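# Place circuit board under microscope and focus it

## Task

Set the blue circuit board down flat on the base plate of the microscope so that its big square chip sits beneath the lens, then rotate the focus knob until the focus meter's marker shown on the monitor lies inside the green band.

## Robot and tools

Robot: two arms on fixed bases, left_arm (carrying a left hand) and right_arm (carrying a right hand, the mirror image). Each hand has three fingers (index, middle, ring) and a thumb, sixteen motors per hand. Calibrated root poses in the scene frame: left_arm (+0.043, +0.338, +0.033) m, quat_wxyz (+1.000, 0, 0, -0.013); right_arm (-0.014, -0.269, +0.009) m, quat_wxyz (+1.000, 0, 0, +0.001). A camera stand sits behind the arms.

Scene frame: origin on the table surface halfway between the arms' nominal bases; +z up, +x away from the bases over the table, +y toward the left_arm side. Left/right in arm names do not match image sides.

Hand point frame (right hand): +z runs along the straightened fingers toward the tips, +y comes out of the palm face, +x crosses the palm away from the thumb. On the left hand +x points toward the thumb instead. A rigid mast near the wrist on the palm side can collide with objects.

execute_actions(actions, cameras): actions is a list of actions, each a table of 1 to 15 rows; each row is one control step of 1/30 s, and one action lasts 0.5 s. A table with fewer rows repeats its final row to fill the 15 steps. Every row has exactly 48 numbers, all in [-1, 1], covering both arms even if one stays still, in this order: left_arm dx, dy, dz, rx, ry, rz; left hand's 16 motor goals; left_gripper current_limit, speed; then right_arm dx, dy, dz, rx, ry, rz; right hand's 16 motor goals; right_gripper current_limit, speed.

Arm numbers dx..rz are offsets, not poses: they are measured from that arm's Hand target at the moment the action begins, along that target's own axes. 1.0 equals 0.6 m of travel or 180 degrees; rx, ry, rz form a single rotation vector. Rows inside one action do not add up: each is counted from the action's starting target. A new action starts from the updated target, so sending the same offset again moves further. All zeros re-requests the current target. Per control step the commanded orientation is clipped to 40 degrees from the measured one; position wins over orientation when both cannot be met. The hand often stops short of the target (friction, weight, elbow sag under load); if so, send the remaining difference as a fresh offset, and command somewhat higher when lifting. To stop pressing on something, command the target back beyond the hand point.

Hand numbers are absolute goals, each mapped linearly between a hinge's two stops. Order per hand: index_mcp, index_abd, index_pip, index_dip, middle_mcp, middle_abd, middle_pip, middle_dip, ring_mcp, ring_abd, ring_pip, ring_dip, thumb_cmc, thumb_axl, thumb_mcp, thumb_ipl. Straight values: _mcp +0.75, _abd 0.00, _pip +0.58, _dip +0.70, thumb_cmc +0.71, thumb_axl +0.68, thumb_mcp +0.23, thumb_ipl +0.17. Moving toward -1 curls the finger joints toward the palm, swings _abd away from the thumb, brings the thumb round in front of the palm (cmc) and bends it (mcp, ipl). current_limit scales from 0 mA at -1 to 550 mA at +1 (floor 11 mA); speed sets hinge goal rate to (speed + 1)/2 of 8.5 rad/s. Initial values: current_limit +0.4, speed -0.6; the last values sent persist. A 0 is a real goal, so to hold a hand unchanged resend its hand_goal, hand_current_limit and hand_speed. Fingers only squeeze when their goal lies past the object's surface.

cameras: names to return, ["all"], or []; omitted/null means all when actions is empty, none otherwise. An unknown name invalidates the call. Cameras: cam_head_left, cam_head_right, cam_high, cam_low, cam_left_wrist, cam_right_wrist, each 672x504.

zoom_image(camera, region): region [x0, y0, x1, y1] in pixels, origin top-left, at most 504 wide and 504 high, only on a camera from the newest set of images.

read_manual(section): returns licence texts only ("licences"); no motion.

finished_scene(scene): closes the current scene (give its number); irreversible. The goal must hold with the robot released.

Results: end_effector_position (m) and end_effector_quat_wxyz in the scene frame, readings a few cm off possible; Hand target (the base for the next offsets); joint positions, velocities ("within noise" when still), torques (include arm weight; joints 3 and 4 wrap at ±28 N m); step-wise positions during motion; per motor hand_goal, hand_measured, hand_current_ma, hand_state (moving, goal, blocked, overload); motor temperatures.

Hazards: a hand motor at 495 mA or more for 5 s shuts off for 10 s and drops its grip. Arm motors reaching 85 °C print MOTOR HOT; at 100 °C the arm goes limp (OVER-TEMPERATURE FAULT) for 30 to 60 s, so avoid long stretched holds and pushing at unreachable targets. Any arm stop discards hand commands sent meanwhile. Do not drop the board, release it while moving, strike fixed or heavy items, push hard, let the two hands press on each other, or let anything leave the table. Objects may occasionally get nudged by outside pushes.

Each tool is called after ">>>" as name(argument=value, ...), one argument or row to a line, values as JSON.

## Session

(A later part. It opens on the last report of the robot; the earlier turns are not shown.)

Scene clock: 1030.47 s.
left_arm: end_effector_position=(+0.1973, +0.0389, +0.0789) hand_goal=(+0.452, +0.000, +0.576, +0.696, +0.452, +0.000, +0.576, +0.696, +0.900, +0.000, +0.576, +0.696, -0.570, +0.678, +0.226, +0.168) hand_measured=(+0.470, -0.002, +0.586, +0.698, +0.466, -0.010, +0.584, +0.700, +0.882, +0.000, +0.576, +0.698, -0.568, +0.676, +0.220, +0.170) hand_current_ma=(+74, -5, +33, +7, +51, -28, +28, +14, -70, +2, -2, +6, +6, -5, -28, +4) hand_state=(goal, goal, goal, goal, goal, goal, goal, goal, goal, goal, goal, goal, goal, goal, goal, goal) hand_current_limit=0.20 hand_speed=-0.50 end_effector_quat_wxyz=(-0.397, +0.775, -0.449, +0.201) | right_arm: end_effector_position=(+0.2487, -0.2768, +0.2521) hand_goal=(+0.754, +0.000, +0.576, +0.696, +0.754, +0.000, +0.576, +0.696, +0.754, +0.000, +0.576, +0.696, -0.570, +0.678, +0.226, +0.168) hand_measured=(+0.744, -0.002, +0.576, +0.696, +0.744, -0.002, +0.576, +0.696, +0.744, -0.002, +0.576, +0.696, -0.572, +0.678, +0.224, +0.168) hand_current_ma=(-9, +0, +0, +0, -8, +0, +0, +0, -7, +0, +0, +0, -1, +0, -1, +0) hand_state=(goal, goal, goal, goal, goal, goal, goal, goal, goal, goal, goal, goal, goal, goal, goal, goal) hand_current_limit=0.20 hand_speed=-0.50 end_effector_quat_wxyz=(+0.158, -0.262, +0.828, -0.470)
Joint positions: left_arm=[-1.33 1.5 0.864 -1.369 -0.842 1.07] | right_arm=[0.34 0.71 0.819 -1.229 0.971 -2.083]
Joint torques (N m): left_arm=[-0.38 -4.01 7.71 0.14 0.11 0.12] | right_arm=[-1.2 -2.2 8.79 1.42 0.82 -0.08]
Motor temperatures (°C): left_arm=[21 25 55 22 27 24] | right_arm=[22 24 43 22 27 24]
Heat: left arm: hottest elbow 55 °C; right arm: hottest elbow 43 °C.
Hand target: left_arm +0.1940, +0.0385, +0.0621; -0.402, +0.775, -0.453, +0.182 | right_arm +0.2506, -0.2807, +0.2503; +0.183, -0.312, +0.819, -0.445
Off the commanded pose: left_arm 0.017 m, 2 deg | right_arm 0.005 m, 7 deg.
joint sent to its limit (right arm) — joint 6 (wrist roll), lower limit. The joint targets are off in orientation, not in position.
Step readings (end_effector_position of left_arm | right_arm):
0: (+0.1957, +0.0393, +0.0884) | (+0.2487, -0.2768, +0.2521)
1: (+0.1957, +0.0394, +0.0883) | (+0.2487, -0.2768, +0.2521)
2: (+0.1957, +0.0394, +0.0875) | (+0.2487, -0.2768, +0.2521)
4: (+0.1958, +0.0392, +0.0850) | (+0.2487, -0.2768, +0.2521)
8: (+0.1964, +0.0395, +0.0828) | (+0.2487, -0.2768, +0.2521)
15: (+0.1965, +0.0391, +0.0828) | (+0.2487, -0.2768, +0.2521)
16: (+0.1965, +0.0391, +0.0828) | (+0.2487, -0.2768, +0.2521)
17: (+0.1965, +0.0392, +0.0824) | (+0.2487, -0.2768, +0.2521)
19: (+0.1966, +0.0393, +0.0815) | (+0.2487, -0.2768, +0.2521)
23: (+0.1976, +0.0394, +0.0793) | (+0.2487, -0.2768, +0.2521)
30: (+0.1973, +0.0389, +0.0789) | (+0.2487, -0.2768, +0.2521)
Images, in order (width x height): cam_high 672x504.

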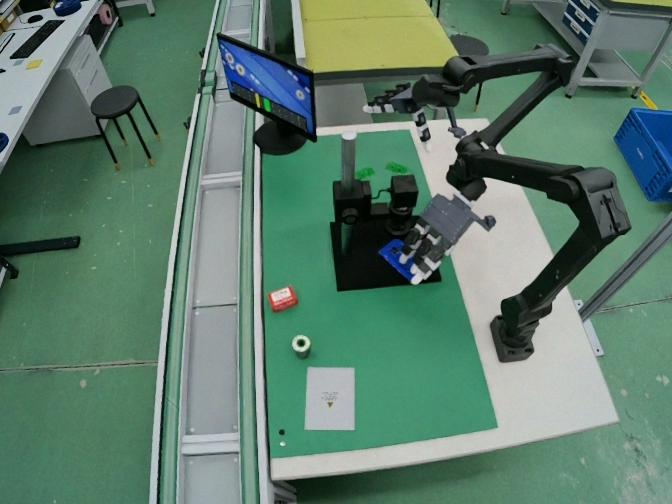

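>>> execute_actions(
  actions=[
    [[0.0212,0.0082,-0.0104,0,0,0,0.452,0,0.576,0.696,0.452,0,0.576,0.696,0.9,0,0.576,0.696,-0.571,0.678,0.226,0.168,0.2,-0.5,0,0,0,0,0,0,0.754,0,0.576,0.696,0.754,0,0.576,0.696,0.754,0,0.576,0.696,-0.571,0.678,0.226,0.168,0.2,-0.5]],
  ],
  cameras=["cam_high"],
)

>>> zoom_image(
  camera="cam_high",
  region=[370, 210, 450, 290],
)

Scene clock: 1035.77 s.
left_arm: end_effector_position=(+0.1967, +0.0317, +0.0760) hand_goal=(+0.452, +0.000, +0.576, +0.696, +0.452, +0.000, +0.576, +0.696, +0.900, +0.000, +0.576, +0.696, -0.570, +0.678, +0.226, +0.168) hand_measured=(+0.488, -0.038, +0.594, +0.702, +0.474, -0.022, +0.588, +0.704, +0.882, +0.000, +0.576, +0.698, -0.568, +0.676, +0.220, +0.170) hand_current_ma=(+151, -128, +67, +19, +84, -70, +44, +25, -70, +2, -2, +6, +5, -5, -28, +4) hand_state=(blocked, blocked, goal, goal, blocked, blocked, goal, goal, goal, goal, goal, goal, goal, goal, goal, goal) hand_current_limit=0.20 hand_speed=-0.50 end_effector_quat_wxyz=(-0.402, +0.772, -0.450, +0.197) | right_arm: end_effector_position=(+0.2487, -0.2768, +0.2521) hand_goal=(+0.754, +0.000, +0.576, +0.696, +0.754, +0.000, +0.576, +0.696, +0.754, +0.000, +0.576, +0.696, -0.570, +0.678, +0.226, +0.168) hand_measured=(+0.744, -0.002, +0.576, +0.696, +0.744, -0.002, +0.576, +0.696, +0.744, -0.002, +0.576, +0.696, -0.572, +0.678, +0.224, +0.168) hand_current_ma=(-9, +0, +0, +0, -8, +0, +0, +0, -7, +0, +0, +0, -1, +0, -1, +0) hand_state=(goal, goal, goal, goal, goal, goal, goal, goal, goal, goal, goal, goal, goal, goal, goal, goal) hand_current_limit=0.20 hand_speed=-0.50 end_effector_quat_wxyz=(+0.158, -0.262, +0.828, -0.470)
Joint positions: left_arm=[-1.337 1.534 0.89 -1.386 -0.84 1.056] | right_arm=[0.34 0.71 0.819 -1.229 0.971 -2.083]
Joint torques (N m): left_arm=[-0.44 -4.07 8.84 0.28 0.21 0.17] | right_arm=[-1.32 -2.02 8.83 1.48 0.81 -0.09]
Heat: left arm: hottest elbow 54 °C; right arm: hottest elbow 43 °C.
Hand target: left_arm +0.1939, +0.0236, +0.0610; -0.402, +0.774, -0.453, +0.182 | right_arm +0.2506, -0.2807, +0.2503; +0.183, -0.312, +0.819, -0.445
Off the commanded pose: left_arm 0.017 m, 2 deg | right_arm 0.005 m, 7 deg.
joint sent to its limit (right arm) — joint 6 (wrist roll), lower limit. The joint targets are off in orientation, not in position.
Step readings (end_effector_position of left_arm | right_arm):
0: (+0.1974, +0.0388, +0.0789) | (+0.2487, -0.2768, +0.2521)
1: (+0.1974, +0.0389, +0.0788) | (+0.2487, -0.2768, +0.2521)
2: (+0.1974, +0.0380, +0.0787) | (+0.2487, -0.2768, +0.2521)
4: (+0.1974, +0.0358, +0.0779) | (+0.2487, -0.2768, +0.2521)
8: (+0.1965, +0.0322, +0.0761) | (+0.2487, -0.2768, +0.2521)
15: (+0.1967, +0.0317, +0.0760) | (+0.2487, -0.2768, +0.2521)
Images, in order (width x height): cam_high 672x504.

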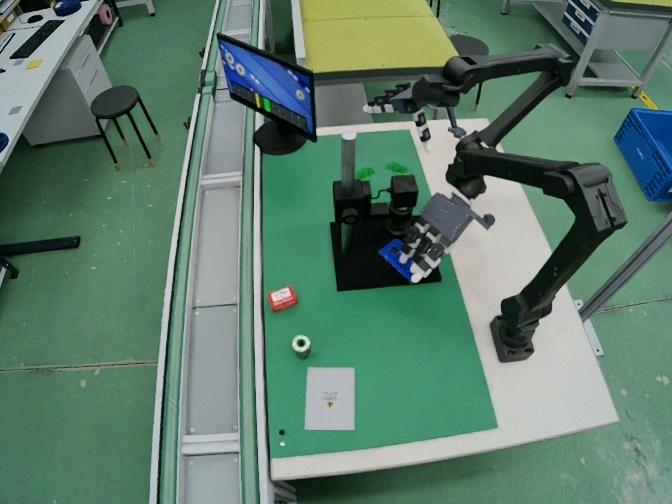

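Scaled by 6.300.

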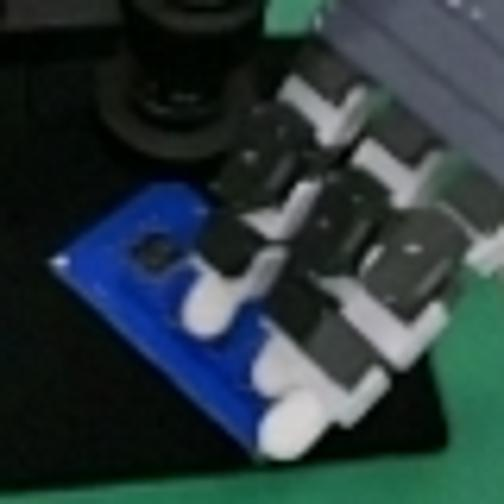

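>>> execute_actions(
  actions=[
    [[0.0212,0.0082,-0.0104,0,0,0,0.452,0,0.576,0.696,0.452,0,0.576,0.696,0.9,0,0.576,0.696,-0.571,0.678,0.226,0.168,0.2,-0.5,0,0,0,0,0,0,0.754,0,0.576,0.696,0.754,0,0.576,0.696,0.754,0,0.576,0.696,-0.571,0.678,0.226,0.168,0.2,-0.5]],
  ],
  cameras=["cam_high"],
)

>>> zoom_image(
  camera="cam_high",
  region=[370, 210, 450, 290],
)

Scene clock: 1040.47 s.
left_arm: end_effector_position=(+0.1960, +0.0296, +0.0720) hand_goal=(+0.452, +0.000, +0.576, +0.696, +0.452, +0.000, +0.576, +0.696, +0.900, +0.000, +0.576, +0.696, -0.570, +0.678, +0.226, +0.168) hand_measured=(+0.510, -0.028, +0.600, +0.706, +0.470, -0.006, +0.588, +0.704, +0.884, +0.000, +0.576, +0.698, -0.568, +0.676, +0.220, +0.170) hand_current_ma=(+258, -94, +92, +34, +74, -15, +41, +26, -66, +2, -2, +6, +5, -5, -28, +4) hand_state=(blocked, blocked, blocked, goal, goal, goal, goal, goal, goal, goal, goal, goal, goal, goal, goal, goal) hand_current_limit=0.20 hand_speed=-0.50 end_effector_quat_wxyz=(-0.412, +0.773, -0.444, +0.189) | right_arm: end_effector_position=(+0.2487, -0.2768, +0.2521) hand_goal=(+0.754, +0.000, +0.576, +0.696, +0.754, +0.000, +0.576, +0.696, +0.754, +0.000, +0.576, +0.696, -0.570, +0.678, +0.226, +0.168) hand_measured=(+0.744, -0.002, +0.576, +0.696, +0.744, -0.002, +0.576, +0.696, +0.744, -0.002, +0.576, +0.696, -0.572, +0.678, +0.224, +0.168) hand_current_ma=(-9, +0, +0, +0, -8, +0, +0, +0, -7, +0, +0, +0, -1, +0, -1, +0) hand_state=(goal, goal, goal, goal, goal, goal, goal, goal, goal, goal, goal, goal, goal, goal, goal, goal) hand_current_limit=0.20 hand_speed=-0.50 end_effector_quat_wxyz=(+0.158, -0.262, +0.828, -0.470)
Joint positions: left_arm=[-1.341 1.568 0.91 -1.416 -0.832 1.021] | right_arm=[0.34 0.71 0.819 -1.229 0.971 -2.083]
Joint torques (N m): left_arm=[-0.97 -4.25 10.33 0.92 0.07 0.37] | right_arm=[-1.32 -2.08 8.81 1.37 0.81 -0.08]
Heat: left arm: hottest elbow 53 °C; right arm: hottest elbow 43 °C.
Hand target: left_arm +0.1937, +0.0086, +0.0598; -0.402, +0.774, -0.453, +0.182 | right_arm +0.2506, -0.2807, +0.2503; +0.183, -0.312, +0.819, -0.445
Off the commanded pose: left_arm 0.024 m, 2 deg | right_arm 0.005 m, 7 deg.
joint sent to its limit (right arm) — joint 6 (wrist roll), lower limit. The joint targets are off in orientation, not in position.
Step readings (end_effector_position of left_arm | right_arm):
0: (+0.1967, +0.0317, +0.0761) | (+0.2487, -0.2768, +0.2521)
1: (+0.1966, +0.0315, +0.0760) | (+0.2487, -0.2768, +0.2521)
2: (+0.1966, +0.0311, +0.0761) | (+0.2487, -0.2768, +0.2521)
4: (+0.1968, +0.0305, +0.0758) | (+0.2487, -0.2768, +0.2521)
8: (+0.1966, +0.0299, +0.0742) | (+0.2487, -0.2768, +0.2521)
15: (+0.1960, +0.0296, +0.0720) | (+0.2487, -0.2768, +0.2521)
Images, in order (width x height): cam_high 672x504.

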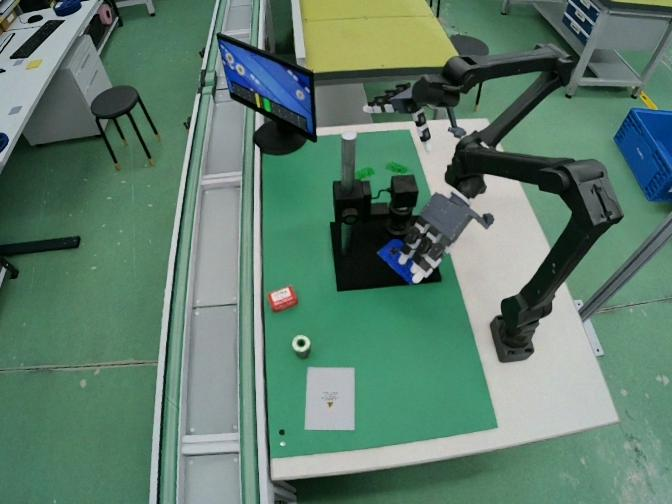

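Scaled by 6.300.

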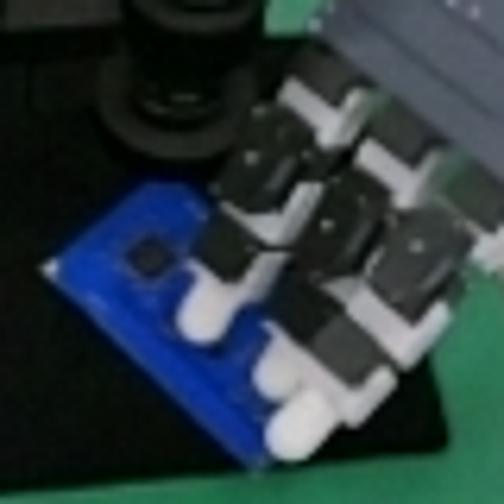

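>>> execute_actions(
  actions=[
    [[0.0141,-0.0077,-0.0172,0,0,0,0.452,0,0.576,0.696,0.452,0,0.576,0.696,0.9,0,0.576,0.696,-0.571,0.678,0.226,0.168,0.2,-0.5,0,0,0,0,0,0,0.754,0,0.576,0.696,0.754,0,0.576,0.696,0.754,0,0.576,0.696,-0.571,0.678,0.226,0.168,0.2,-0.5]],
  ],
  cameras=["cam_high"],
)

>>> zoom_image(
  camera="cam_high",
  region=[370, 210, 450, 290],
)

Scene clock: 1048.27 s.
left_arm: end_effector_position=(+0.1952, +0.0279, +0.0733) hand_goal=(+0.452, +0.000, +0.576, +0.696, +0.452, +0.000, +0.576, +0.696, +0.900, +0.000, +0.576, +0.696, -0.570, +0.678, +0.226, +0.168) hand_measured=(+0.512, -0.006, +0.600, +0.706, +0.464, +0.000, +0.588, +0.704, +0.884, +0.000, +0.576, +0.698, -0.568, +0.676, +0.220, +0.170) hand_current_ma=(+269, -16, +94, +34, +47, +1, +41, +26, -66, +2, -2, +6, +5, -5, -28, +4) hand_state=(blocked, goal, blocked, goal, goal, goal, goal, goal, goal, goal, goal, goal, goal, goal, goal, goal) hand_current_limit=0.20 hand_speed=-0.50 end_effector_quat_wxyz=(-0.417, +0.773, -0.442, +0.180) | right_arm: end_effector_position=(+0.2487, -0.2768, +0.2521) hand_goal=(+0.754, +0.000, +0.576, +0.696, +0.754, +0.000, +0.576, +0.696, +0.754, +0.000, +0.576, +0.696, -0.570, +0.678, +0.226, +0.168) hand_measured=(+0.744, -0.002, +0.576, +0.696, +0.744, -0.002, +0.576, +0.696, +0.744, -0.002, +0.576, +0.696, -0.572, +0.678, +0.224, +0.168) hand_current_ma=(-9, +0, +0, +0, -8, +0, +0, +0, -7, +0, +0, +0, -1, +0, -1, +0) hand_state=(goal, goal, goal, goal, goal, goal, goal, goal, goal, goal, goal, goal, goal, goal, goal, goal) hand_current_limit=0.20 hand_speed=-0.50 end_effector_quat_wxyz=(+0.158, -0.262, +0.828, -0.470)
Joint positions: left_arm=[-1.341 1.585 0.931 -1.449 -0.822 1.007] | right_arm=[0.34 0.71 0.819 -1.229 0.971 -2.083]
Joint torques (N m): left_arm=[-1.38 -5.42 11.85 0.76 -0.27 0.44] | right_arm=[-1.14 -2.14 8.87 1.4 0.82 -0.09]
Heat: left arm: hottest elbow 53 °C; right arm: hottest elbow 43 °C.
Hand target: left_arm +0.1940, -0.0021, +0.0691; -0.402, +0.774, -0.453, +0.183 | right_arm +0.2506, -0.2807, +0.2503; +0.183, -0.312, +0.819, -0.445
Off the commanded pose: left_arm 0.030 m, 2 deg | right_arm 0.005 m, 7 deg.
joint sent to its limit (right arm) — joint 6 (wrist roll), lower limit. The joint targets are off in orientation, not in position.
Step readings (end_effector_position of left_arm | right_arm):
0: (+0.1960, +0.0296, +0.0720) | (+0.2487, -0.2768, +0.2521)
1: (+0.1961, +0.0295, +0.0722) | (+0.2487, -0.2768, +0.2521)
2: (+0.1959, +0.0294, +0.0723) | (+0.2487, -0.2768, +0.2521)
4: (+0.1956, +0.0289, +0.0727) | (+0.2487, -0.2768, +0.2521)
8: (+0.1951, +0.0281, +0.0732) | (+0.2487, -0.2768, +0.2521)
15: (+0.1951, +0.0280, +0.0733) | (+0.2487, -0.2768, +0.2521)
Images, in order (width x height): cam_high 672x504.

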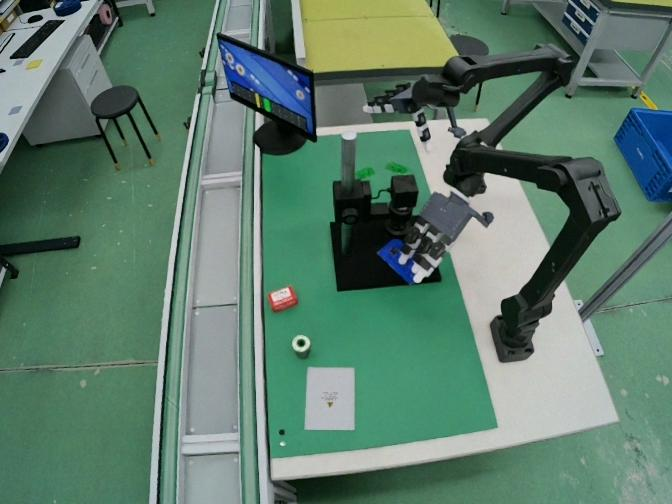

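Scaled by 6.300.

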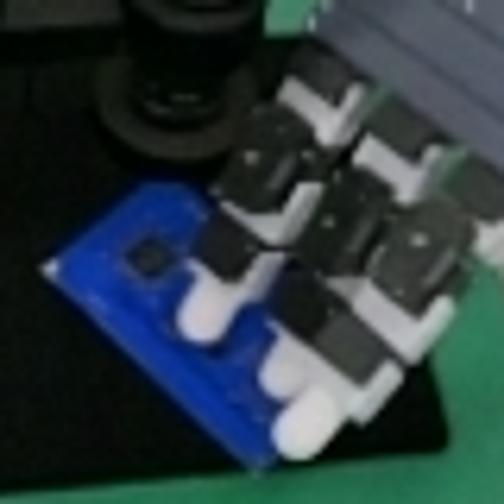

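>>> execute_actions(
  actions=[
    [[0.0171,0.005,-0.0172,0,0,0,0.452,0,0.576,0.696,0.452,0,0.576,0.696,0.9,0,0.576,0.696,-0.571,0.678,0.226,0.168,0.2,-0.5,0,0,0,0,0,0,0.754,0,0.576,0.696,0.754,0,0.576,0.696,0.754,0,0.576,0.696,-0.571,0.678,0.226,0.168,0.2,-0.5]],
  ],
  cameras=["cam_high"],
)

>>> zoom_image(
  camera="cam_high",
  region=[370, 210, 450, 290],
)

Scene clock: 1057.53 s.
left_arm: end_effector_position=(+0.1944, +0.0260, +0.0728) hand_goal=(+0.452, +0.000, +0.576, +0.696, +0.452, +0.000, +0.576, +0.696, +0.900, +0.000, +0.576, +0.696, -0.570, +0.678, +0.226, +0.168) hand_measured=(+0.514, +0.016, +0.602, +0.708, +0.460, +0.000, +0.586, +0.704, +0.884, +0.000, +0.576, +0.698, -0.568, +0.676, +0.220, +0.170) hand_current_ma=(+276, +49, +96, +40, +28, +1, +32, +26, -66, +2, -2, +6, +5, -5, -28, +4) hand_state=(blocked, goal, blocked, goal, goal, goal, goal, goal, goal, goal, goal, goal, goal, goal, goal, goal) hand_current_limit=0.20 hand_speed=-0.50 end_effector_quat_wxyz=(-0.426, +0.774, -0.436, +0.170) | right_arm: end_effector_position=(+0.2487, -0.2768, +0.2521) hand_goal=(+0.754, +0.000, +0.576, +0.696, +0.754, +0.000, +0.576, +0.696, +0.754, +0.000, +0.576, +0.696, -0.570, +0.678, +0.226, +0.168) hand_measured=(+0.744, -0.002, +0.576, +0.696, +0.744, -0.002, +0.576, +0.696, +0.744, -0.002, +0.576, +0.696, -0.572, +0.678, +0.224, +0.168) hand_current_ma=(-9, +0, +0, +0, -8, +0, +0, +0, -7, +0, +0, +0, -1, +0, -1, +0) hand_state=(goal, goal, goal, goal, goal, goal, goal, goal, goal, goal, goal, goal, goal, goal, goal, goal) hand_current_limit=0.20 hand_speed=-0.50 end_effector_quat_wxyz=(+0.158, -0.262, +0.828, -0.470)
Joint positions: left_arm=[-1.343 1.612 0.956 -1.489 -0.81 0.977] | right_arm=[0.34 0.71 0.819 -1.229 0.971 -2.083]
Joint torques (N m): left_arm=[-2.49 -5.66 13.03 0.87 -0.41 0.57] | right_arm=[-1.2 -2.14 8.84 1.4 0.83 -0.08]
Heat: left arm: hottest elbow 54 °C; right arm: hottest elbow 43 °C.
Hand target: left_arm +0.1911, -0.0163, +0.0721; -0.402, +0.774, -0.453, +0.182 | right_arm +0.2506, -0.2807, +0.2503; +0.183, -0.312, +0.819, -0.445
Off the commanded pose: left_arm 0.042 m, 4 deg | right_arm 0.005 m, 7 deg.
joint sent to its limit (right arm) — joint 6 (wrist roll), lower limit. The joint targets are off in orientation, not in position.
Step readings (end_effector_position of left_arm | right_arm):
0: (+0.1951, +0.0279, +0.0733) | (+0.2487, -0.2768, +0.2521)
1: (+0.1951, +0.0279, +0.0733) | (+0.2487, -0.2768, +0.2521)
2: (+0.1950, +0.0275, +0.0734) | (+0.2487, -0.2768, +0.2521)
4: (+0.1947, +0.0273, +0.0733) | (+0.2487, -0.2768, +0.2521)
8: (+0.1944, +0.0266, +0.0730) | (+0.2487, -0.2768, +0.2521)
15: (+0.1944, +0.0260, +0.0729) | (+0.2487, -0.2768, +0.2521)
Images, in order (width x height): cam_high 672x504.

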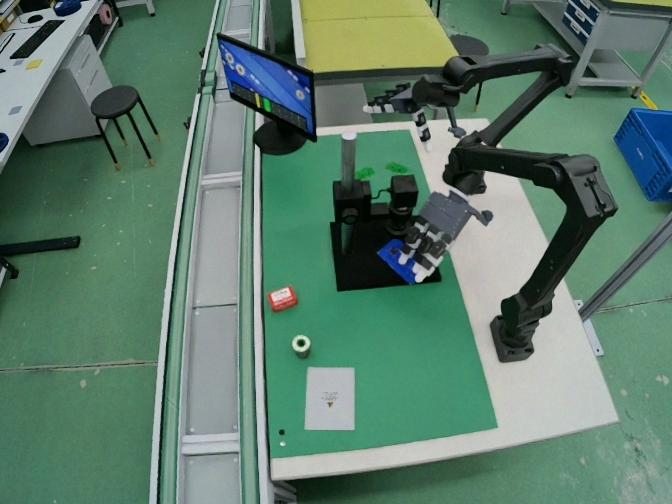

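Scaled by 6.300.

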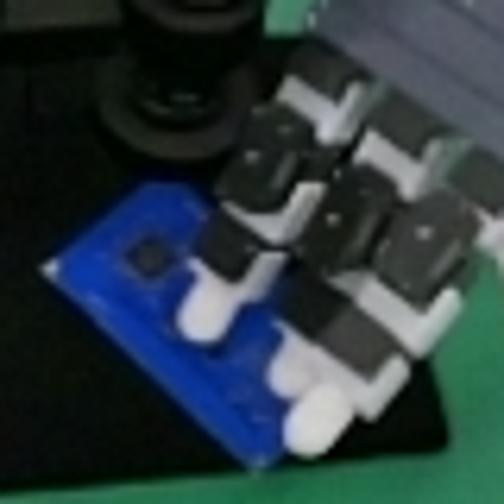

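>>> execute_actions(
  actions=[
    [[0.0,-0.0158,-0.0123,0,0,0,0.452,0,0.576,0.696,0.452,0,0.576,0.696,0.9,0,0.576,0.696,-0.571,0.678,0.226,0.168,0.2,-0.5,0,0,0,0,0,0,0.754,0,0.576,0.696,0.754,0,0.576,0.696,0.754,0,0.576,0.696,-0.571,0.678,0.226,0.168,0.2,-0.5]],
  ],
  cameras=["cam_high"],
)

>>> zoom_image(
  camera="cam_high",
  region=[370, 210, 450, 290],
)

Scene clock: 1066.57 s.
left_arm: end_effector_position=(+0.1924, +0.0255, +0.0750) hand_goal=(+0.452, +0.000, +0.576, +0.696, +0.452, +0.000, +0.576, +0.696, +0.900, +0.000, +0.576, +0.696, -0.570, +0.678, +0.226, +0.168) hand_measured=(+0.512, +0.016, +0.602, +0.710, +0.452, +0.000, +0.578, +0.700, +0.884, +0.000, +0.576, +0.698, -0.568, +0.676, +0.220, +0.170) hand_current_ma=(+268, +49, +100, +46, -3, +1, +8, +14, -66, +2, -2, +6, +5, -5, -28, +4) hand_state=(blocked, goal, blocked, goal, goal, goal, goal, goal, goal, goal, goal, goal, goal, goal, goal, goal) hand_current_limit=0.20 hand_speed=-0.50 end_effector_quat_wxyz=(-0.427, +0.773, -0.440, +0.162) | right_arm: end_effector_position=(+0.2487, -0.2768, +0.2521) hand_goal=(+0.754, +0.000, +0.576, +0.696, +0.754, +0.000, +0.576, +0.696, +0.754, +0.000, +0.576, +0.696, -0.570, +0.678, +0.226, +0.168) hand_measured=(+0.744, -0.002, +0.576, +0.696, +0.744, -0.002, +0.576, +0.696, +0.744, -0.002, +0.576, +0.696, -0.572, +0.678, +0.224, +0.168) hand_current_ma=(-9, +0, +0, +0, -8, +0, +0, +0, -7, +0, +0, +0, -1, +0, -1, +0) hand_state=(goal, goal, goal, goal, goal, goal, goal, goal, goal, goal, goal, goal, goal, goal, goal, goal) hand_current_limit=0.20 hand_speed=-0.50 end_effector_quat_wxyz=(+0.158, -0.262, +0.828, -0.470)
Joint positions: left_arm=[-1.343 1.614 0.967 -1.503 -0.8 0.986] | right_arm=[0.34 0.71 0.819 -1.229 0.971 -2.083]
Joint torques (N m): left_arm=[-2.26 -7.24 13.59 0.03 -0.84 0.45] | right_arm=[-1.38 -1.9 8.81 1.39 0.8 -0.08]
Heat: left arm: hottest elbow 54 °C; right arm: hottest elbow 43 °C.
Hand target: left_arm +0.1916, -0.0172, +0.0842; -0.402, +0.775, -0.453, +0.183 | right_arm +0.2506, -0.2807, +0.2503; +0.183, -0.312, +0.819, -0.445
Off the commanded pose: left_arm 0.044 m, 4 deg | right_arm 0.005 m, 7 deg.
joint sent to its limit (right arm) — joint 6 (wrist roll), lower limit. The joint targets are off in orientation, not in position.
Step readings (end_effector_position of left_arm | right_arm):
0: (+0.1944, +0.0260, +0.0728) | (+0.2487, -0.2768, +0.2521)
1: (+0.1944, +0.0260, +0.0728) | (+0.2487, -0.2768, +0.2521)
2: (+0.1944, +0.0259, +0.0732) | (+0.2487, -0.2768, +0.2521)
4: (+0.1940, +0.0257, +0.0735) | (+0.2487, -0.2768, +0.2521)
8: (+0.1930, +0.0255, +0.0744) | (+0.2487, -0.2768, +0.2521)
15: (+0.1924, +0.0255, +0.0748) | (+0.2487, -0.2768, +0.2521)
Images, in order (width x height): cam_high 672x504.

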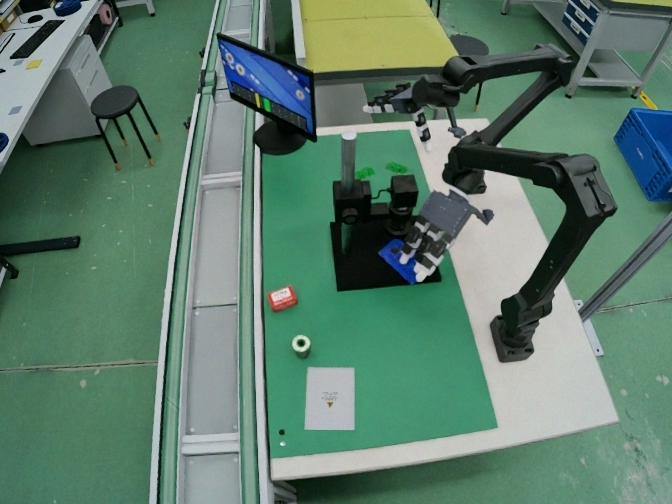

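Scaled by 6.300.

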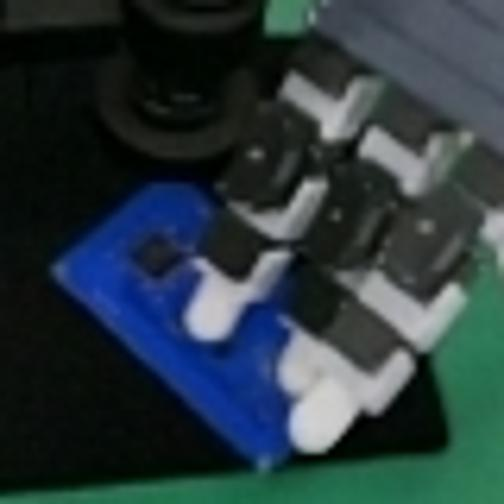

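>>> execute_actions(
  actions=[
    [[0.0283,0,-0.0222,0,0,0,0.452,0,0.576,0.696,0.452,0,0.576,0.696,0.9,0,0.576,0.696,-0.571,0.678,0.226,0.168,0.2,-0.5,0,0,0,0,0,0,0.754,0,0.576,0.696,0.754,0,0.576,0.696,0.754,0,0.576,0.696,-0.571,0.678,0.226,0.168,0.2,-0.5]],
  ],
  cameras=["cam_high"],
)

>>> zoom_image(
  camera="cam_high",
  region=[370, 210, 450, 290],
)

Scene clock: 1072.37 s.
left_arm: end_effector_position=(+0.1862, +0.0221, +0.0770) hand_goal=(+0.452, +0.000, +0.576, +0.696, +0.452, +0.000, +0.576, +0.696, +0.900, +0.000, +0.576, +0.696, -0.570, +0.678, +0.226, +0.168) hand_measured=(+0.500, +0.002, +0.602, +0.710, +0.448, +0.000, +0.578, +0.698, +0.884, +0.000, +0.576, +0.698, -0.568, +0.676, +0.220, +0.170) hand_current_ma=(+205, +4, +100, +46, -13, +1, +3, +8, -66, +2, -2, +6, +5, -5, -28, +4) hand_state=(blocked, goal, blocked, goal, goal, goal, goal, goal, goal, goal, goal, goal, goal, goal, goal, goal) hand_current_limit=0.20 hand_speed=-0.50 end_effector_quat_wxyz=(-0.439, +0.766, -0.448, +0.141) | right_arm: end_effector_position=(+0.2487, -0.2768, +0.2521) hand_goal=(+0.754, +0.000, +0.576, +0.696, +0.754, +0.000, +0.576, +0.696, +0.754, +0.000, +0.576, +0.696, -0.570, +0.678, +0.226, +0.168) hand_measured=(+0.744, -0.002, +0.576, +0.696, +0.744, -0.002, +0.576, +0.696, +0.744, -0.002, +0.576, +0.696, -0.572, +0.678, +0.224, +0.168) hand_current_ma=(-9, +0, +0, +0, -8, +0, +0, +0, -7, +0, +0, +0, -1, +0, -1, +0) hand_state=(goal, goal, goal, goal, goal, goal, goal, goal, goal, goal, goal, goal, goal, goal, goal, goal) hand_current_limit=0.20 hand_speed=-0.50 end_effector_quat_wxyz=(+0.158, -0.262, +0.828, -0.470)
Joint positions: left_arm=[-1.352 1.647 1.007 -1.561 -0.779 0.986] | right_arm=[0.34 0.71 0.819 -1.229 0.971 -2.083]
Joint torques (N m): left_arm=[-2.43 -8.41 15.43 0.54 -1.44 0.36] | right_arm=[-1.26 -1.9 8.83 1.39 0.81 -0.09]
Motor temperatures (°C): left_arm=[21 25 56 22 27 24] | right_arm=[22 24 43 22 27 24]
Heat: left arm: hottest elbow 56 °C; right arm: hottest elbow 43 °C.
Hand target: left_arm +0.1919, -0.0377, +0.0909; -0.402, +0.775, -0.453, +0.182 | right_arm +0.2506, -0.2807, +0.2503; +0.183, -0.312, +0.819, -0.445
Off the commanded pose: left_arm 0.062 m, 7 deg | right_arm 0.005 m, 7 deg.
joint sent to its limit (right arm) — joint 6 (wrist roll), lower limit. The joint targets are off in orientation, not in position.
Step readings (end_effector_position of left_arm | right_arm):
0: (+0.1924, +0.0255, +0.0750) | (+0.2487, -0.2768, +0.2521)
1: (+0.1923, +0.0254, +0.0750) | (+0.2487, -0.2768, +0.2521)
2: (+0.1919, +0.0250, +0.0753) | (+0.2487, -0.2768, +0.2521)
4: (+0.1905, +0.0241, +0.0762) | (+0.2487, -0.2768, +0.2521)
8: (+0.1879, +0.0232, +0.0763) | (+0.2487, -0.2768, +0.2521)
15: (+0.1862, +0.0222, +0.0768) | (+0.2487, -0.2768, +0.2521)
Images, in order (width x height): cam_high 672x504.

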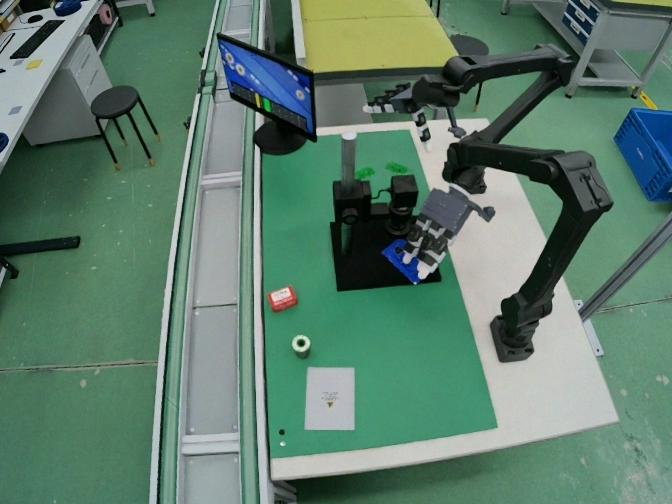

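Scaled by 6.300.

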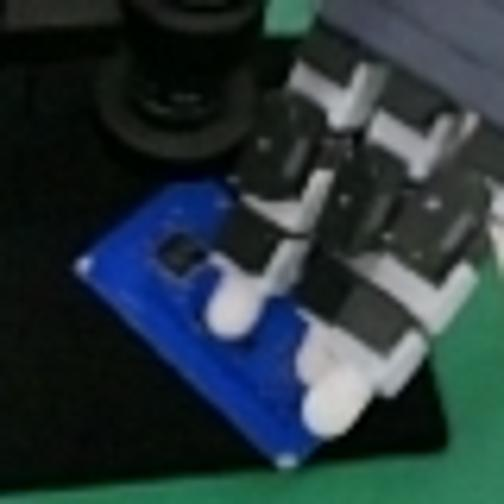

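>>> execute_actions(
  actions=[
    [[-0.0822,-0.0388,0.0226,0,0,0,0.754,0,0.576,0.696,0.754,0,0.576,0.696,0.9,0,0.576,0.696,-0.571,0.678,0.226,0.168,0.2,-0.5,0,0,0,0,0,0,0.754,0,0.576,0.696,0.754,0,0.576,0.696,0.754,0,0.576,0.696,-0.571,0.678,0.226,0.168,0.2,-0.5]],
  ],
  cameras=["cam_high"],
)

>>> zoom_image(
  camera="cam_high",
  region=[370, 210, 450, 290],
)

Scene clock: 1103.63 s.
left_arm: end_effector_position=(+0.1849, +0.0222, +0.1055) hand_goal=(+0.754, +0.000, +0.576, +0.696, +0.754, +0.000, +0.576, +0.696, +0.900, +0.000, +0.576, +0.696, -0.570, +0.678, +0.226, +0.168) hand_measured=(+0.574, -0.026, +0.566, +0.698, +0.736, +0.000, +0.576, +0.698, +0.884, +0.000, +0.576, +0.698, -0.568, +0.676, +0.220, +0.170) hand_current_ma=(-330, -88, -34, +7, -69, +1, +1, +7, -63, +2, -2, +6, +5, -5, -28, +4) hand_state=(blocked, blocked, goal, goal, goal, goal, goal, goal, goal, goal, goal, goal, goal, goal, goal, goal) hand_current_limit=0.20 hand_speed=-0.50 end_effector_quat_wxyz=(-0.406, +0.775, -0.454, +0.167) | right_arm: end_effector_position=(+0.2487, -0.2768, +0.2521) hand_goal=(+0.754, +0.000, +0.576, +0.696, +0.754, +0.000, +0.576, +0.696, +0.754, +0.000, +0.576, +0.696, -0.570, +0.678, +0.226, +0.168) hand_measured=(+0.744, -0.002, +0.576, +0.696, +0.744, -0.002, +0.576, +0.696, +0.744, -0.002, +0.576, +0.696, -0.572, +0.678, +0.224, +0.168) hand_current_ma=(-9, +0, +0, +0, -8, +0, +0, +0, -7, +0, +0, +0, -1, +0, -1, +0) hand_state=(goal, goal, goal, goal, goal, goal, goal, goal, goal, goal, goal, goal, goal, goal, goal, goal) hand_current_limit=0.20 hand_speed=-0.50 end_effector_quat_wxyz=(+0.158, -0.262, +0.828, -0.470)
Joint positions: left_arm=[-1.354 1.533 0.983 -1.539 -0.786 1.033] | right_arm=[0.34 0.71 0.819 -1.229 0.971 -2.083]
Joint torques (N m): left_arm=[-0.85 -8.7 7.6 0.38 -1.52 0.08] | right_arm=[-1.32 -2.02 8.84 1.43 0.81 -0.07]
Motor temperatures (°C): left_arm=[21 26 57 22 29 24] | right_arm=[22 24 43 22 27 24]
Heat: left arm: hottest elbow 57 °C; right arm: hottest elbow 43 °C.
Hand target: left_arm +0.1878, +0.0166, +0.1051; -0.402, +0.775, -0.453, +0.182 | right_arm +0.2506, -0.2807, +0.2503; +0.183, -0.312, +0.819, -0.445
Off the commanded pose: left_arm 0.006 m, 2 deg | right_arm 0.005 m, 7 deg.
joint sent to its limit (right arm) — joint 6 (wrist roll), lower limit. The joint targets are off in orientation, not in position.
Step readings (end_effector_position of left_arm | right_arm):
0: (+0.1862, +0.0222, +0.0770) | (+0.2487, -0.2768, +0.2521)
1: (+0.1862, +0.0222, +0.0770) | (+0.2487, -0.2768, +0.2521)
2: (+0.1859, +0.0221, +0.0775) | (+0.2487, -0.2768, +0.2521)
4: (+0.1848, +0.0214, +0.0804) | (+0.2487, -0.2768, +0.2521)
8: (+0.1857, +0.0219, +0.0957) | (+0.2487, -0.2768, +0.2521)
15: (+0.1854, +0.0218, +0.1062) | (+0.2487, -0.2768, +0.2521)
Images, in order (width x height): cam_high 672x504.

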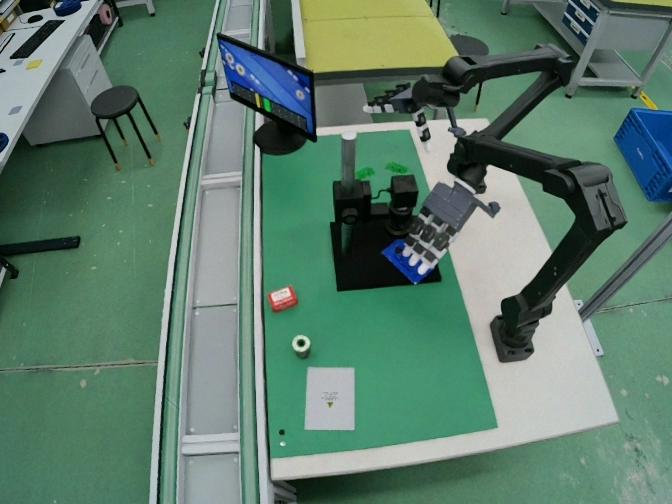

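Scaled by 6.300.

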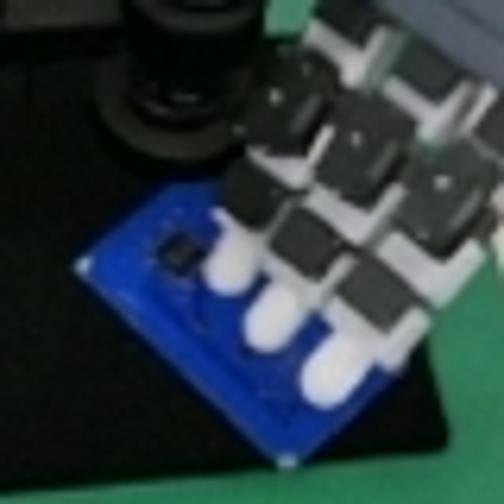

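>>> execute_actions(
  actions=[
    [[-0.0725,-0.0158,0.0202,0,0,0,0.56,0,0.576,0.696,0.754,0,0.576,0.696,0.9,0,0.576,0.696,-0.571,0.678,0.226,0.168,0.2,-0.5,0,0,0,0,0,0,0.754,0,0.576,0.696,0.754,0,0.576,0.696,0.754,0,0.576,0.696,-0.571,0.678,0.226,0.168,0.2,-0.5]],
    [[-0.03,-0.006,0.008,0,0,0,0.56,0,0.576,0.696,0.754,0,0.576,0.696,0.9,0,0.576,0.696,-0.571,0.678,0.226,0.168,0.2,-0.5,0,0,0,0,0,0,0.754,0,0.576,0.696,0.754,0,0.576,0.696,0.754,0,0.576,0.696,-0.571,0.678,0.226,0.168,0.2,-0.5]],
  ],
  cameras=["cam_high"],
)

>>> zoom_image(
  camera="cam_high",
  region=[370, 210, 450, 290],
)

Scene clock: 1111.33 s.
left_arm: end_effector_position=(+0.1773, +0.0753, +0.1129) hand_goal=(+0.560, +0.000, +0.576, +0.696, +0.754, +0.000, +0.576, +0.696, +0.900, +0.000, +0.576, +0.696, -0.570, +0.678, +0.226, +0.168) hand_measured=(+0.552, -0.002, +0.570, +0.698, +0.736, +0.000, +0.576, +0.698, +0.884, +0.000, +0.576, +0.698, -0.568, +0.676, +0.220, +0.170) hand_current_ma=(-30, -6, -19, +7, -69, +1, +1, +7, -63, +2, -2, +6, +5, -5, -28, +4) hand_state=(goal, goal, goal, goal, goal, goal, goal, goal, goal, goal, goal, goal, goal, goal, goal, goal) hand_current_limit=0.20 hand_speed=-0.50 end_effector_quat_wxyz=(-0.400, +0.777, -0.451, +0.183) | right_arm: end_effector_position=(+0.2487, -0.2768, +0.2521) hand_goal=(+0.754, +0.000, +0.576, +0.696, +0.754, +0.000, +0.576, +0.696, +0.754, +0.000, +0.576, +0.696, -0.570, +0.678, +0.226, +0.168) hand_measured=(+0.744, -0.002, +0.576, +0.696, +0.744, -0.002, +0.576, +0.696, +0.744, -0.002, +0.576, +0.696, -0.572, +0.678, +0.224, +0.168) hand_current_ma=(-9, +0, +0, +0, -8, +0, +0, +0, -7, +0, +0, +0, -1, +0, -1, +0) hand_state=(goal, goal, goal, goal, goal, goal, goal, goal, goal, goal, goal, goal, goal, goal, goal, goal) hand_current_limit=0.20 hand_speed=-0.50 end_effector_quat_wxyz=(+0.158, -0.262, +0.828, -0.470)
Joint positions: left_arm=[-1.354 1.366 0.829 -1.522 -0.803 1.033] | right_arm=[0.34 0.71 0.819 -1.229 0.971 -2.083]
Joint torques (N m): left_arm=[-1.26 -6.36 6.72 -0.57 -0.76 0.04] | right_arm=[-1.14 -1.85 8.8 1.43 0.81 -0.08]
Motor temperatures (°C): left_arm=[21 26 56 22 29 24] | right_arm=[22 24 43 22 27 24]
Heat: left arm: hottest elbow 56 °C; right arm: hottest elbow 43 °C.
Hand target: left_arm +0.1739, +0.0799, +0.1100; -0.402, +0.775, -0.453, +0.183 | right_arm +0.2506, -0.2807, +0.2503; +0.183, -0.312, +0.819, -0.445
Off the commanded pose: left_arm 0.007 m, 0 deg | right_arm 0.005 m, 7 deg.
joint sent to its limit (right arm) — joint 6 (wrist roll), lower limit. The joint targets are off in orientation, not in position.
Step readings (end_effector_position of left_arm | right_arm):
0: (+0.1849, +0.0222, +0.1054) | (+0.2487, -0.2768, +0.2521)
1: (+0.1848, +0.0228, +0.1051) | (+0.2487, -0.2768, +0.2521)
2: (+0.1852, +0.0244, +0.1048) | (+0.2487, -0.2768, +0.2521)
4: (+0.1854, +0.0329, +0.1045) | (+0.2487, -0.2768, +0.2521)
8: (+0.1814, +0.0541, +0.1081) | (+0.2487, -0.2768, +0.2521)
15: (+0.1809, +0.0570, +0.1131) | (+0.2487, -0.2768, +0.2521)
16: (+0.1808, +0.0571, +0.1130) | (+0.2487, -0.2768, +0.2521)
17: (+0.1807, +0.0580, +0.1128) | (+0.2487, -0.2768, +0.2521)
19: (+0.1796, +0.0637, +0.1117) | (+0.2487, -0.2768, +0.2521)
23: (+0.1775, +0.0745, +0.1113) | (+0.2487, -0.2768, +0.2521)
30: (+0.1773, +0.0753, +0.1129) | (+0.2487, -0.2768, +0.2521)
Images, in order (width x height): cam_high 672x504.

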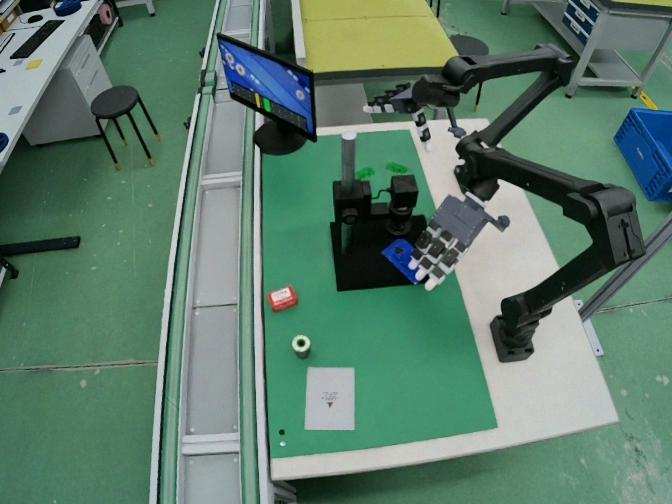

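Scaled by 6.300.

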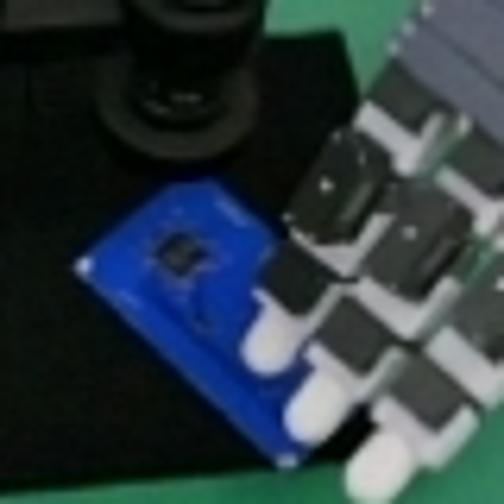

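>>> execute_actions(
  actions=[
    [[-0.158,-0.202,-0.046,0,0,0,0.754,0,0.576,0.696,0.754,0,0.576,0.696,0.9,0,0.576,0.696,-0.571,0.678,0.226,0.168,0.2,-0.5,0,0,0,0,0,0,0.754,0,0.576,0.696,0.754,0,0.576,0.696,0.754,0,0.576,0.696,-0.571,0.678,0.226,0.168,0.2,-0.5]],
    [[0,0,0,-0.0831,-0.0314,-0.1283,0.754,0,0.576,0.696,0.754,0,0.576,0.696,0.9,0,0.576,0.696,0.714,0.678,0.226,0.168,0.2,-0.5,0,0,0,0,0,0,0.754,0,0.576,0.696,0.754,0,0.576,0.696,0.754,0,0.576,0.696,-0.571,0.678,0.226,0.168,0.2,-0.5]],
    [[0,0,0,-0.0831,-0.0314,-0.1283,0.754,0,0.576,0.696,0.754,0,0.576,0.696,0.9,0,0.576,0.696,0.714,0.678,0.226,0.168,0.2,-0.5,0,0,0,0,0,0,0.754,0,0.576,0.696,0.754,0,0.576,0.696,0.754,0,0.576,0.696,-0.571,0.678,0.226,0.168,0.2,-0.5]],
    [[0,0,0,-0.0831,-0.0314,-0.1283,0.754,0,0.576,0.696,0.754,0,0.576,0.696,0.9,0,0.576,0.696,0.714,0.678,0.226,0.168,0.2,-0.5,0,0,0,0,0,0,0.754,0,0.576,0.696,0.754,0,0.576,0.696,0.754,0,0.576,0.696,-0.571,0.678,0.226,0.168,0.2,-0.5]],
    [[0,0,0,-0.0831,-0.0314,-0.1283,0.754,0,0.576,0.696,0.754,0,0.576,0.696,0.9,0,0.576,0.696,0.714,0.678,0.226,0.168,0.2,-0.5,0,0,0,0,0,0,0.754,0,0.576,0.696,0.754,0,0.576,0.696,0.754,0,0.576,0.696,-0.571,0.678,0.226,0.168,0.2,-0.5]],
  ],
  cameras=["cam_head_left","cam_high"],
)

>>> zoom_image(
  camera="cam_high",
  region=[370, 210, 450, 290],
)

>>> zoom_image(
  camera="cam_head_left",
  region=[310, 150, 440, 280],
)

Scene clock: 1152.83 s.
left_arm: end_effector_position=(+0.1738, +0.1813, +0.2360) hand_goal=(+0.754, +0.000, +0.576, +0.696, +0.754, +0.000, +0.576, +0.696, +0.900, +0.000, +0.576, +0.696, +0.714, +0.678, +0.226, +0.168) hand_measured=(+0.754, +0.000, +0.574, +0.698, +0.754, +0.000, +0.576, +0.698, +0.898, +0.000, +0.576, +0.698, +0.716, +0.676, +0.220, +0.168) hand_current_ma=(+0, -2, -5, +7, +0, +1, +0, +7, -6, +1, -2, +6, +4, -5, -28, +3) hand_state=(goal, goal, goal, goal, goal, goal, goal, goal, goal, goal, goal, goal, goal, goal, goal, goal) hand_current_limit=0.20 hand_speed=-0.50 end_effector_quat_wxyz=(+0.169, +0.951, +0.256, +0.039) | right_arm: end_effector_position=(+0.2487, -0.2768, +0.2521) hand_goal=(+0.754, +0.000, +0.576, +0.696, +0.754, +0.000, +0.576, +0.696, +0.754, +0.000, +0.576, +0.696, -0.570, +0.678, +0.226, +0.168) hand_measured=(+0.744, -0.002, +0.576, +0.696, +0.744, -0.002, +0.576, +0.696, +0.744, -0.002, +0.576, +0.696, -0.572, +0.678, +0.224, +0.168) hand_current_ma=(-9, +0, +0, +0, -8, +0, +0, +0, -7, +0, +0, +0, -1, +0, -1, +0) hand_state=(goal, goal, goal, goal, goal, goal, goal, goal, goal, goal, goal, goal, goal, goal, goal, goal) hand_current_limit=0.20 hand_speed=-0.50 end_effector_quat_wxyz=(+0.158, -0.262, +0.828, -0.470)
Joint positions: left_arm=[-0.797 0.263 0.561 -1.531 0.087 0.207] | right_arm=[0.34 0.71 0.819 -1.229 0.971 -2.083]
Joint torques (N m): left_arm=[-1.2 3.55 9.17 2.19 -0.06 0.06] | right_arm=[-1.32 -2.08 8.8 1.42 0.81 -0.08]
Motor temperatures (°C): left_arm=[21 26 48 22 28 24] | right_arm=[22 24 43 22 27 24]
Heat: left arm: hottest elbow 48 °C; right arm: hottest elbow 43 °C.
Hand target: left_arm +0.1738, +0.1802, +0.2300; +0.168, +0.949, +0.263, +0.046 | right_arm +0.2506, -0.2807, +0.2503; +0.183, -0.312, +0.819, -0.445
Off the commanded pose: left_arm 0.006 m, 1 deg | right_arm 0.005 m, 7 deg.
joint sent to its limit (right arm) — joint 6 (wrist roll), lower limit. The joint targets are off in orientation, not in position.
Step readings (end_effector_position of left_arm | right_arm):
0: (+0.1773, +0.0753, +0.1129) | (+0.2487, -0.2768, +0.2521)
1: (+0.1773, +0.0757, +0.1132) | (+0.2487, -0.2768, +0.2521)
2: (+0.1775, +0.0781, +0.1153) | (+0.2487, -0.2768, +0.2521)
4: (+0.1777, +0.0953, +0.1290) | (+0.2487, -0.2768, +0.2521)
8: (+0.1823, +0.1313, +0.1747) | (+0.2487, -0.2768, +0.2521)
15: (+0.1817, +0.1646, +0.2136) | (+0.2487, -0.2768, +0.2521)
16: (+0.1803, +0.1669, +0.2150) | (+0.2487, -0.2768, +0.2521)
17: (+0.1762, +0.1680, +0.2149) | (+0.2487, -0.2768, +0.2521)
19: (+0.1681, +0.1700, +0.2161) | (+0.2487, -0.2768, +0.2521)
23: (+0.1707, +0.1776, +0.2258) | (+0.2487, -0.2768, +0.2521)
30: (+0.1728, +0.1788, +0.2293) | (+0.2487, -0.2768, +0.2521)
31: (+0.1723, +0.1782, +0.2291) | (+0.2487, -0.2768, +0.2521)
32: (+0.1694, +0.1758, +0.2288) | (+0.2487, -0.2768, +0.2521)
34: (+0.1647, +0.1721, +0.2295) | (+0.2487, -0.2768, +0.2521)
38: (+0.1699, +0.1765, +0.2350) | (+0.2487, -0.2768, +0.2521)
45: (+0.1747, +0.1772, +0.2380) | (+0.2487, -0.2768, +0.2521)
46: (+0.1741, +0.1767, +0.2373) | (+0.2487, -0.2768, +0.2521)
47: (+0.1712, +0.1742, +0.2373) | (+0.2487, -0.2768, +0.2521)
49: (+0.1647, +0.1695, +0.2349) | (+0.2487, -0.2768, +0.2521)
53: (+0.1651, +0.1784, +0.2327) | (+0.2487, -0.2768, +0.2521)
60: (+0.1712, +0.1801, +0.2369) | (+0.2487, -0.2768, +0.2521)
61: (+0.1713, +0.1796, +0.2368) | (+0.2487, -0.2768, +0.2521)
62: (+0.1693, +0.1762, +0.2368) | (+0.2487, -0.2768, +0.2521)
64: (+0.1641, +0.1696, +0.2365) | (+0.2487, -0.2768, +0.2521)
68: (+0.1640, +0.1764, +0.2337) | (+0.2487, -0.2768, +0.2521)
75: (+0.1713, +0.1803, +0.2367) | (+0.2487, -0.2768, +0.2521)
Images, in order (width x height): cam_head_left 672x504, cam_high 672x504.

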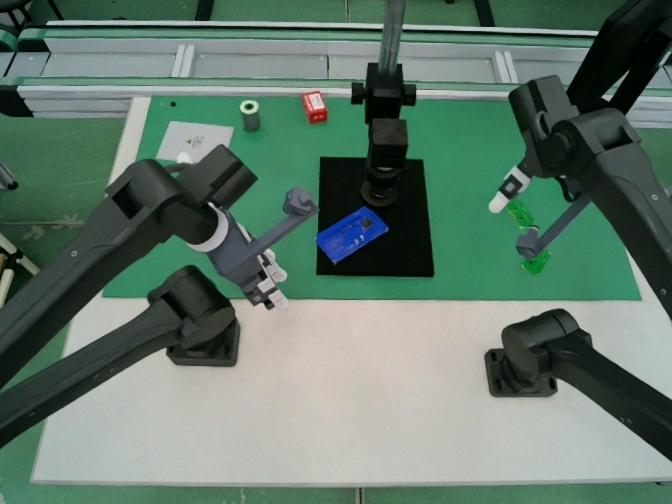

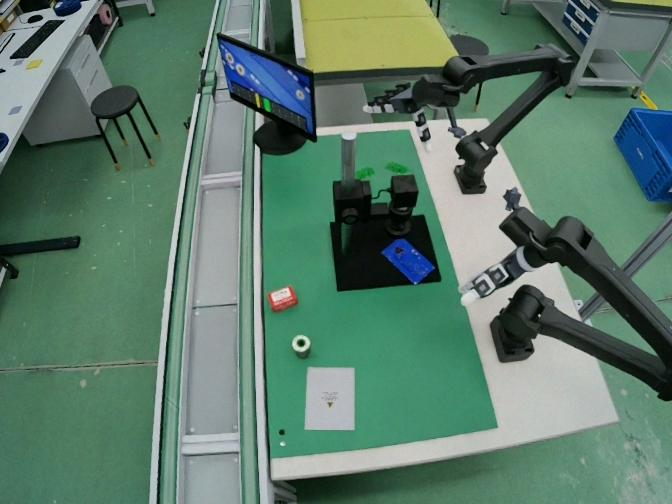

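Scaled by 6.300.

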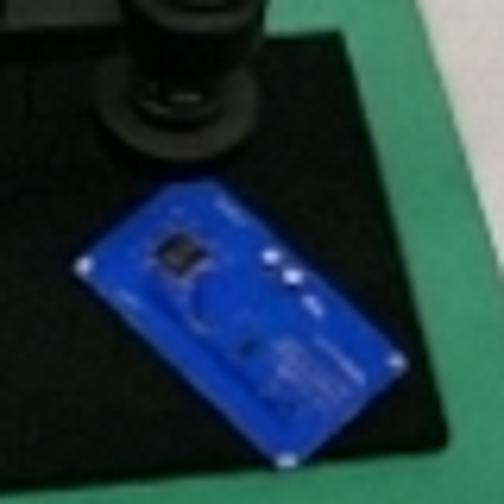

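Scaled by 3.877.

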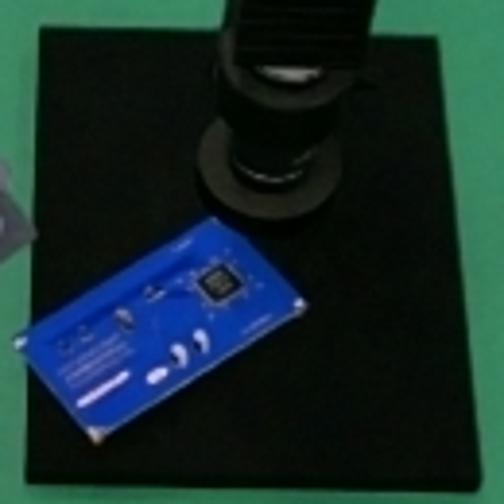

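>>> execute_actions(
  actions=[
    [[0.0212,0.1004,0.0897,0,0,0,0.754,0,0.576,0.696,0.754,0,0.576,0.696,0.9,0,0.576,0.696,0.714,0.678,0.226,0.168,0.2,-0.5,0,0,0,0,0,0,0.754,0,0.576,0.696,0.754,0,0.576,0.696,0.754,0,0.576,0.696,-0.571,0.678,0.226,0.168,0.2,-0.5]],
  ],
  cameras=["cam_high","cam_head_left"],
)

>>> zoom_image(
  camera="cam_high",
  region=[370, 210, 450, 290],
)

Scene clock: 1166.20 s.
left_arm: end_effector_position=(+0.2223, +0.1248, +0.2038) hand_goal=(+0.754, +0.000, +0.576, +0.696, +0.754, +0.000, +0.576, +0.696, +0.900, +0.000, +0.576, +0.696, +0.714, +0.678, +0.226, +0.168) hand_measured=(+0.756, +0.000, +0.574, +0.698, +0.756, +0.000, +0.576, +0.698, +0.900, +0.000, +0.576, +0.698, +0.716, +0.676, +0.220, +0.168) hand_current_ma=(+8, -2, -4, +7, +7, +1, +0, +7, +1, +1, -2, +6, +8, -5, -28, +3) hand_state=(goal, goal, goal, goal, goal, goal, goal, goal, goal, goal, goal, goal, goal, goal, goal, goal) hand_current_limit=0.20 hand_speed=-0.50 end_effector_quat_wxyz=(+0.168, +0.949, +0.261, +0.046) | right_arm: end_effector_position=(+0.2487, -0.2768, +0.2521) hand_goal=(+0.754, +0.000, +0.576, +0.696, +0.754, +0.000, +0.576, +0.696, +0.754, +0.000, +0.576, +0.696, -0.570, +0.678, +0.226, +0.168) hand_measured=(+0.744, -0.002, +0.576, +0.696, +0.744, -0.002, +0.576, +0.696, +0.744, -0.002, +0.576, +0.696, -0.572, +0.678, +0.224, +0.168) hand_current_ma=(-9, +0, +0, +0, -8, +0, +0, +0, -7, +0, +0, +0, -1, +0, -1, +0) hand_state=(goal, goal, goal, goal, goal, goal, goal, goal, goal, goal, goal, goal, goal, goal, goal, goal) hand_current_limit=0.20 hand_speed=-0.50 end_effector_quat_wxyz=(+0.158, -0.262, +0.828, -0.470)
Joint positions: left_arm=[-0.843 0.534 0.514 -1.206 0.056 0.155] | right_arm=[0.34 0.71 0.819 -1.229 0.971 -2.083]
Joint torques (N m): left_arm=[-1.2 2.43 10.51 2.15 -0.12 0.03] | right_arm=[-1.32 -1.96 8.83 1.35 0.81 -0.1]
Heat: left arm: hottest elbow 48 °C; right arm: hottest elbow 43 °C.
Hand target: left_arm +0.2233, +0.1224, +0.2000; +0.168, +0.949, +0.263, +0.046 | right_arm +0.2506, -0.2807, +0.2503; +0.183, -0.312, +0.819, -0.445
Off the commanded pose: left_arm 0.005 m, 0 deg | right_arm 0.005 m, 7 deg.
joint sent to its limit (right arm) — joint 6 (wrist roll), lower limit. The joint targets are off in orientation, not in position.
Step readings (end_effector_position of left_arm | right_arm):
0: (+0.1738, +0.1813, +0.2360) | (+0.2487, -0.2768, +0.2521)
1: (+0.1742, +0.1811, +0.2361) | (+0.2487, -0.2768, +0.2521)
2: (+0.1766, +0.1790, +0.2362) | (+0.2487, -0.2768, +0.2521)
4: (+0.1861, +0.1686, +0.2337) | (+0.2487, -0.2768, +0.2521)
8: (+0.2016, +0.1469, +0.2159) | (+0.2487, -0.2768, +0.2521)
15: (+0.2187, +0.1285, +0.2037) | (+0.2487, -0.2768, +0.2521)
Images, in order (width x height): cam_head_left 672x504, cam_high 672x504.

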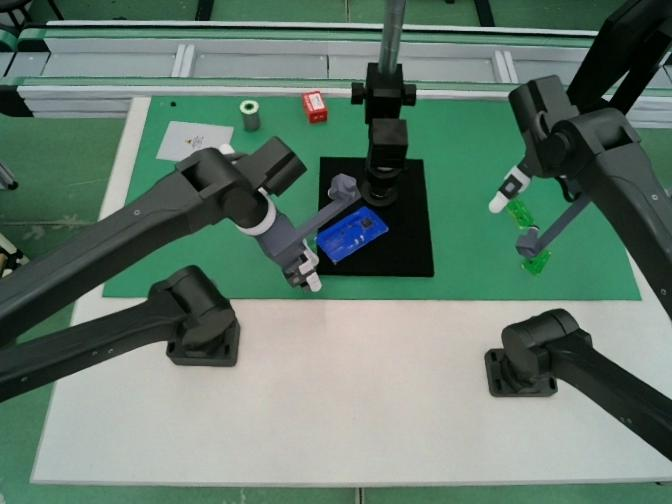

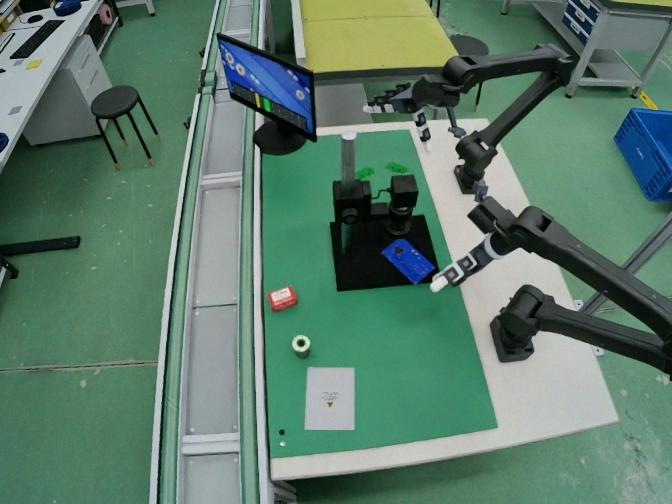

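Scaled by 6.300.

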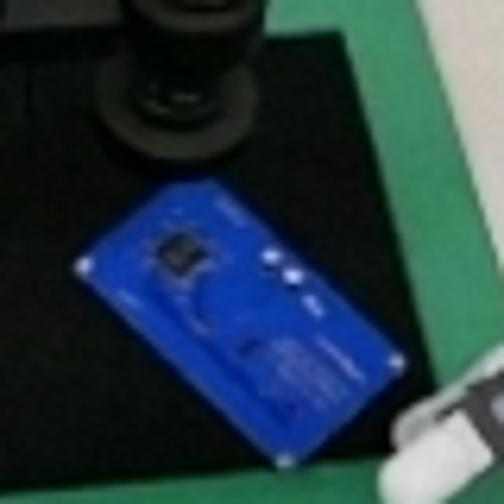

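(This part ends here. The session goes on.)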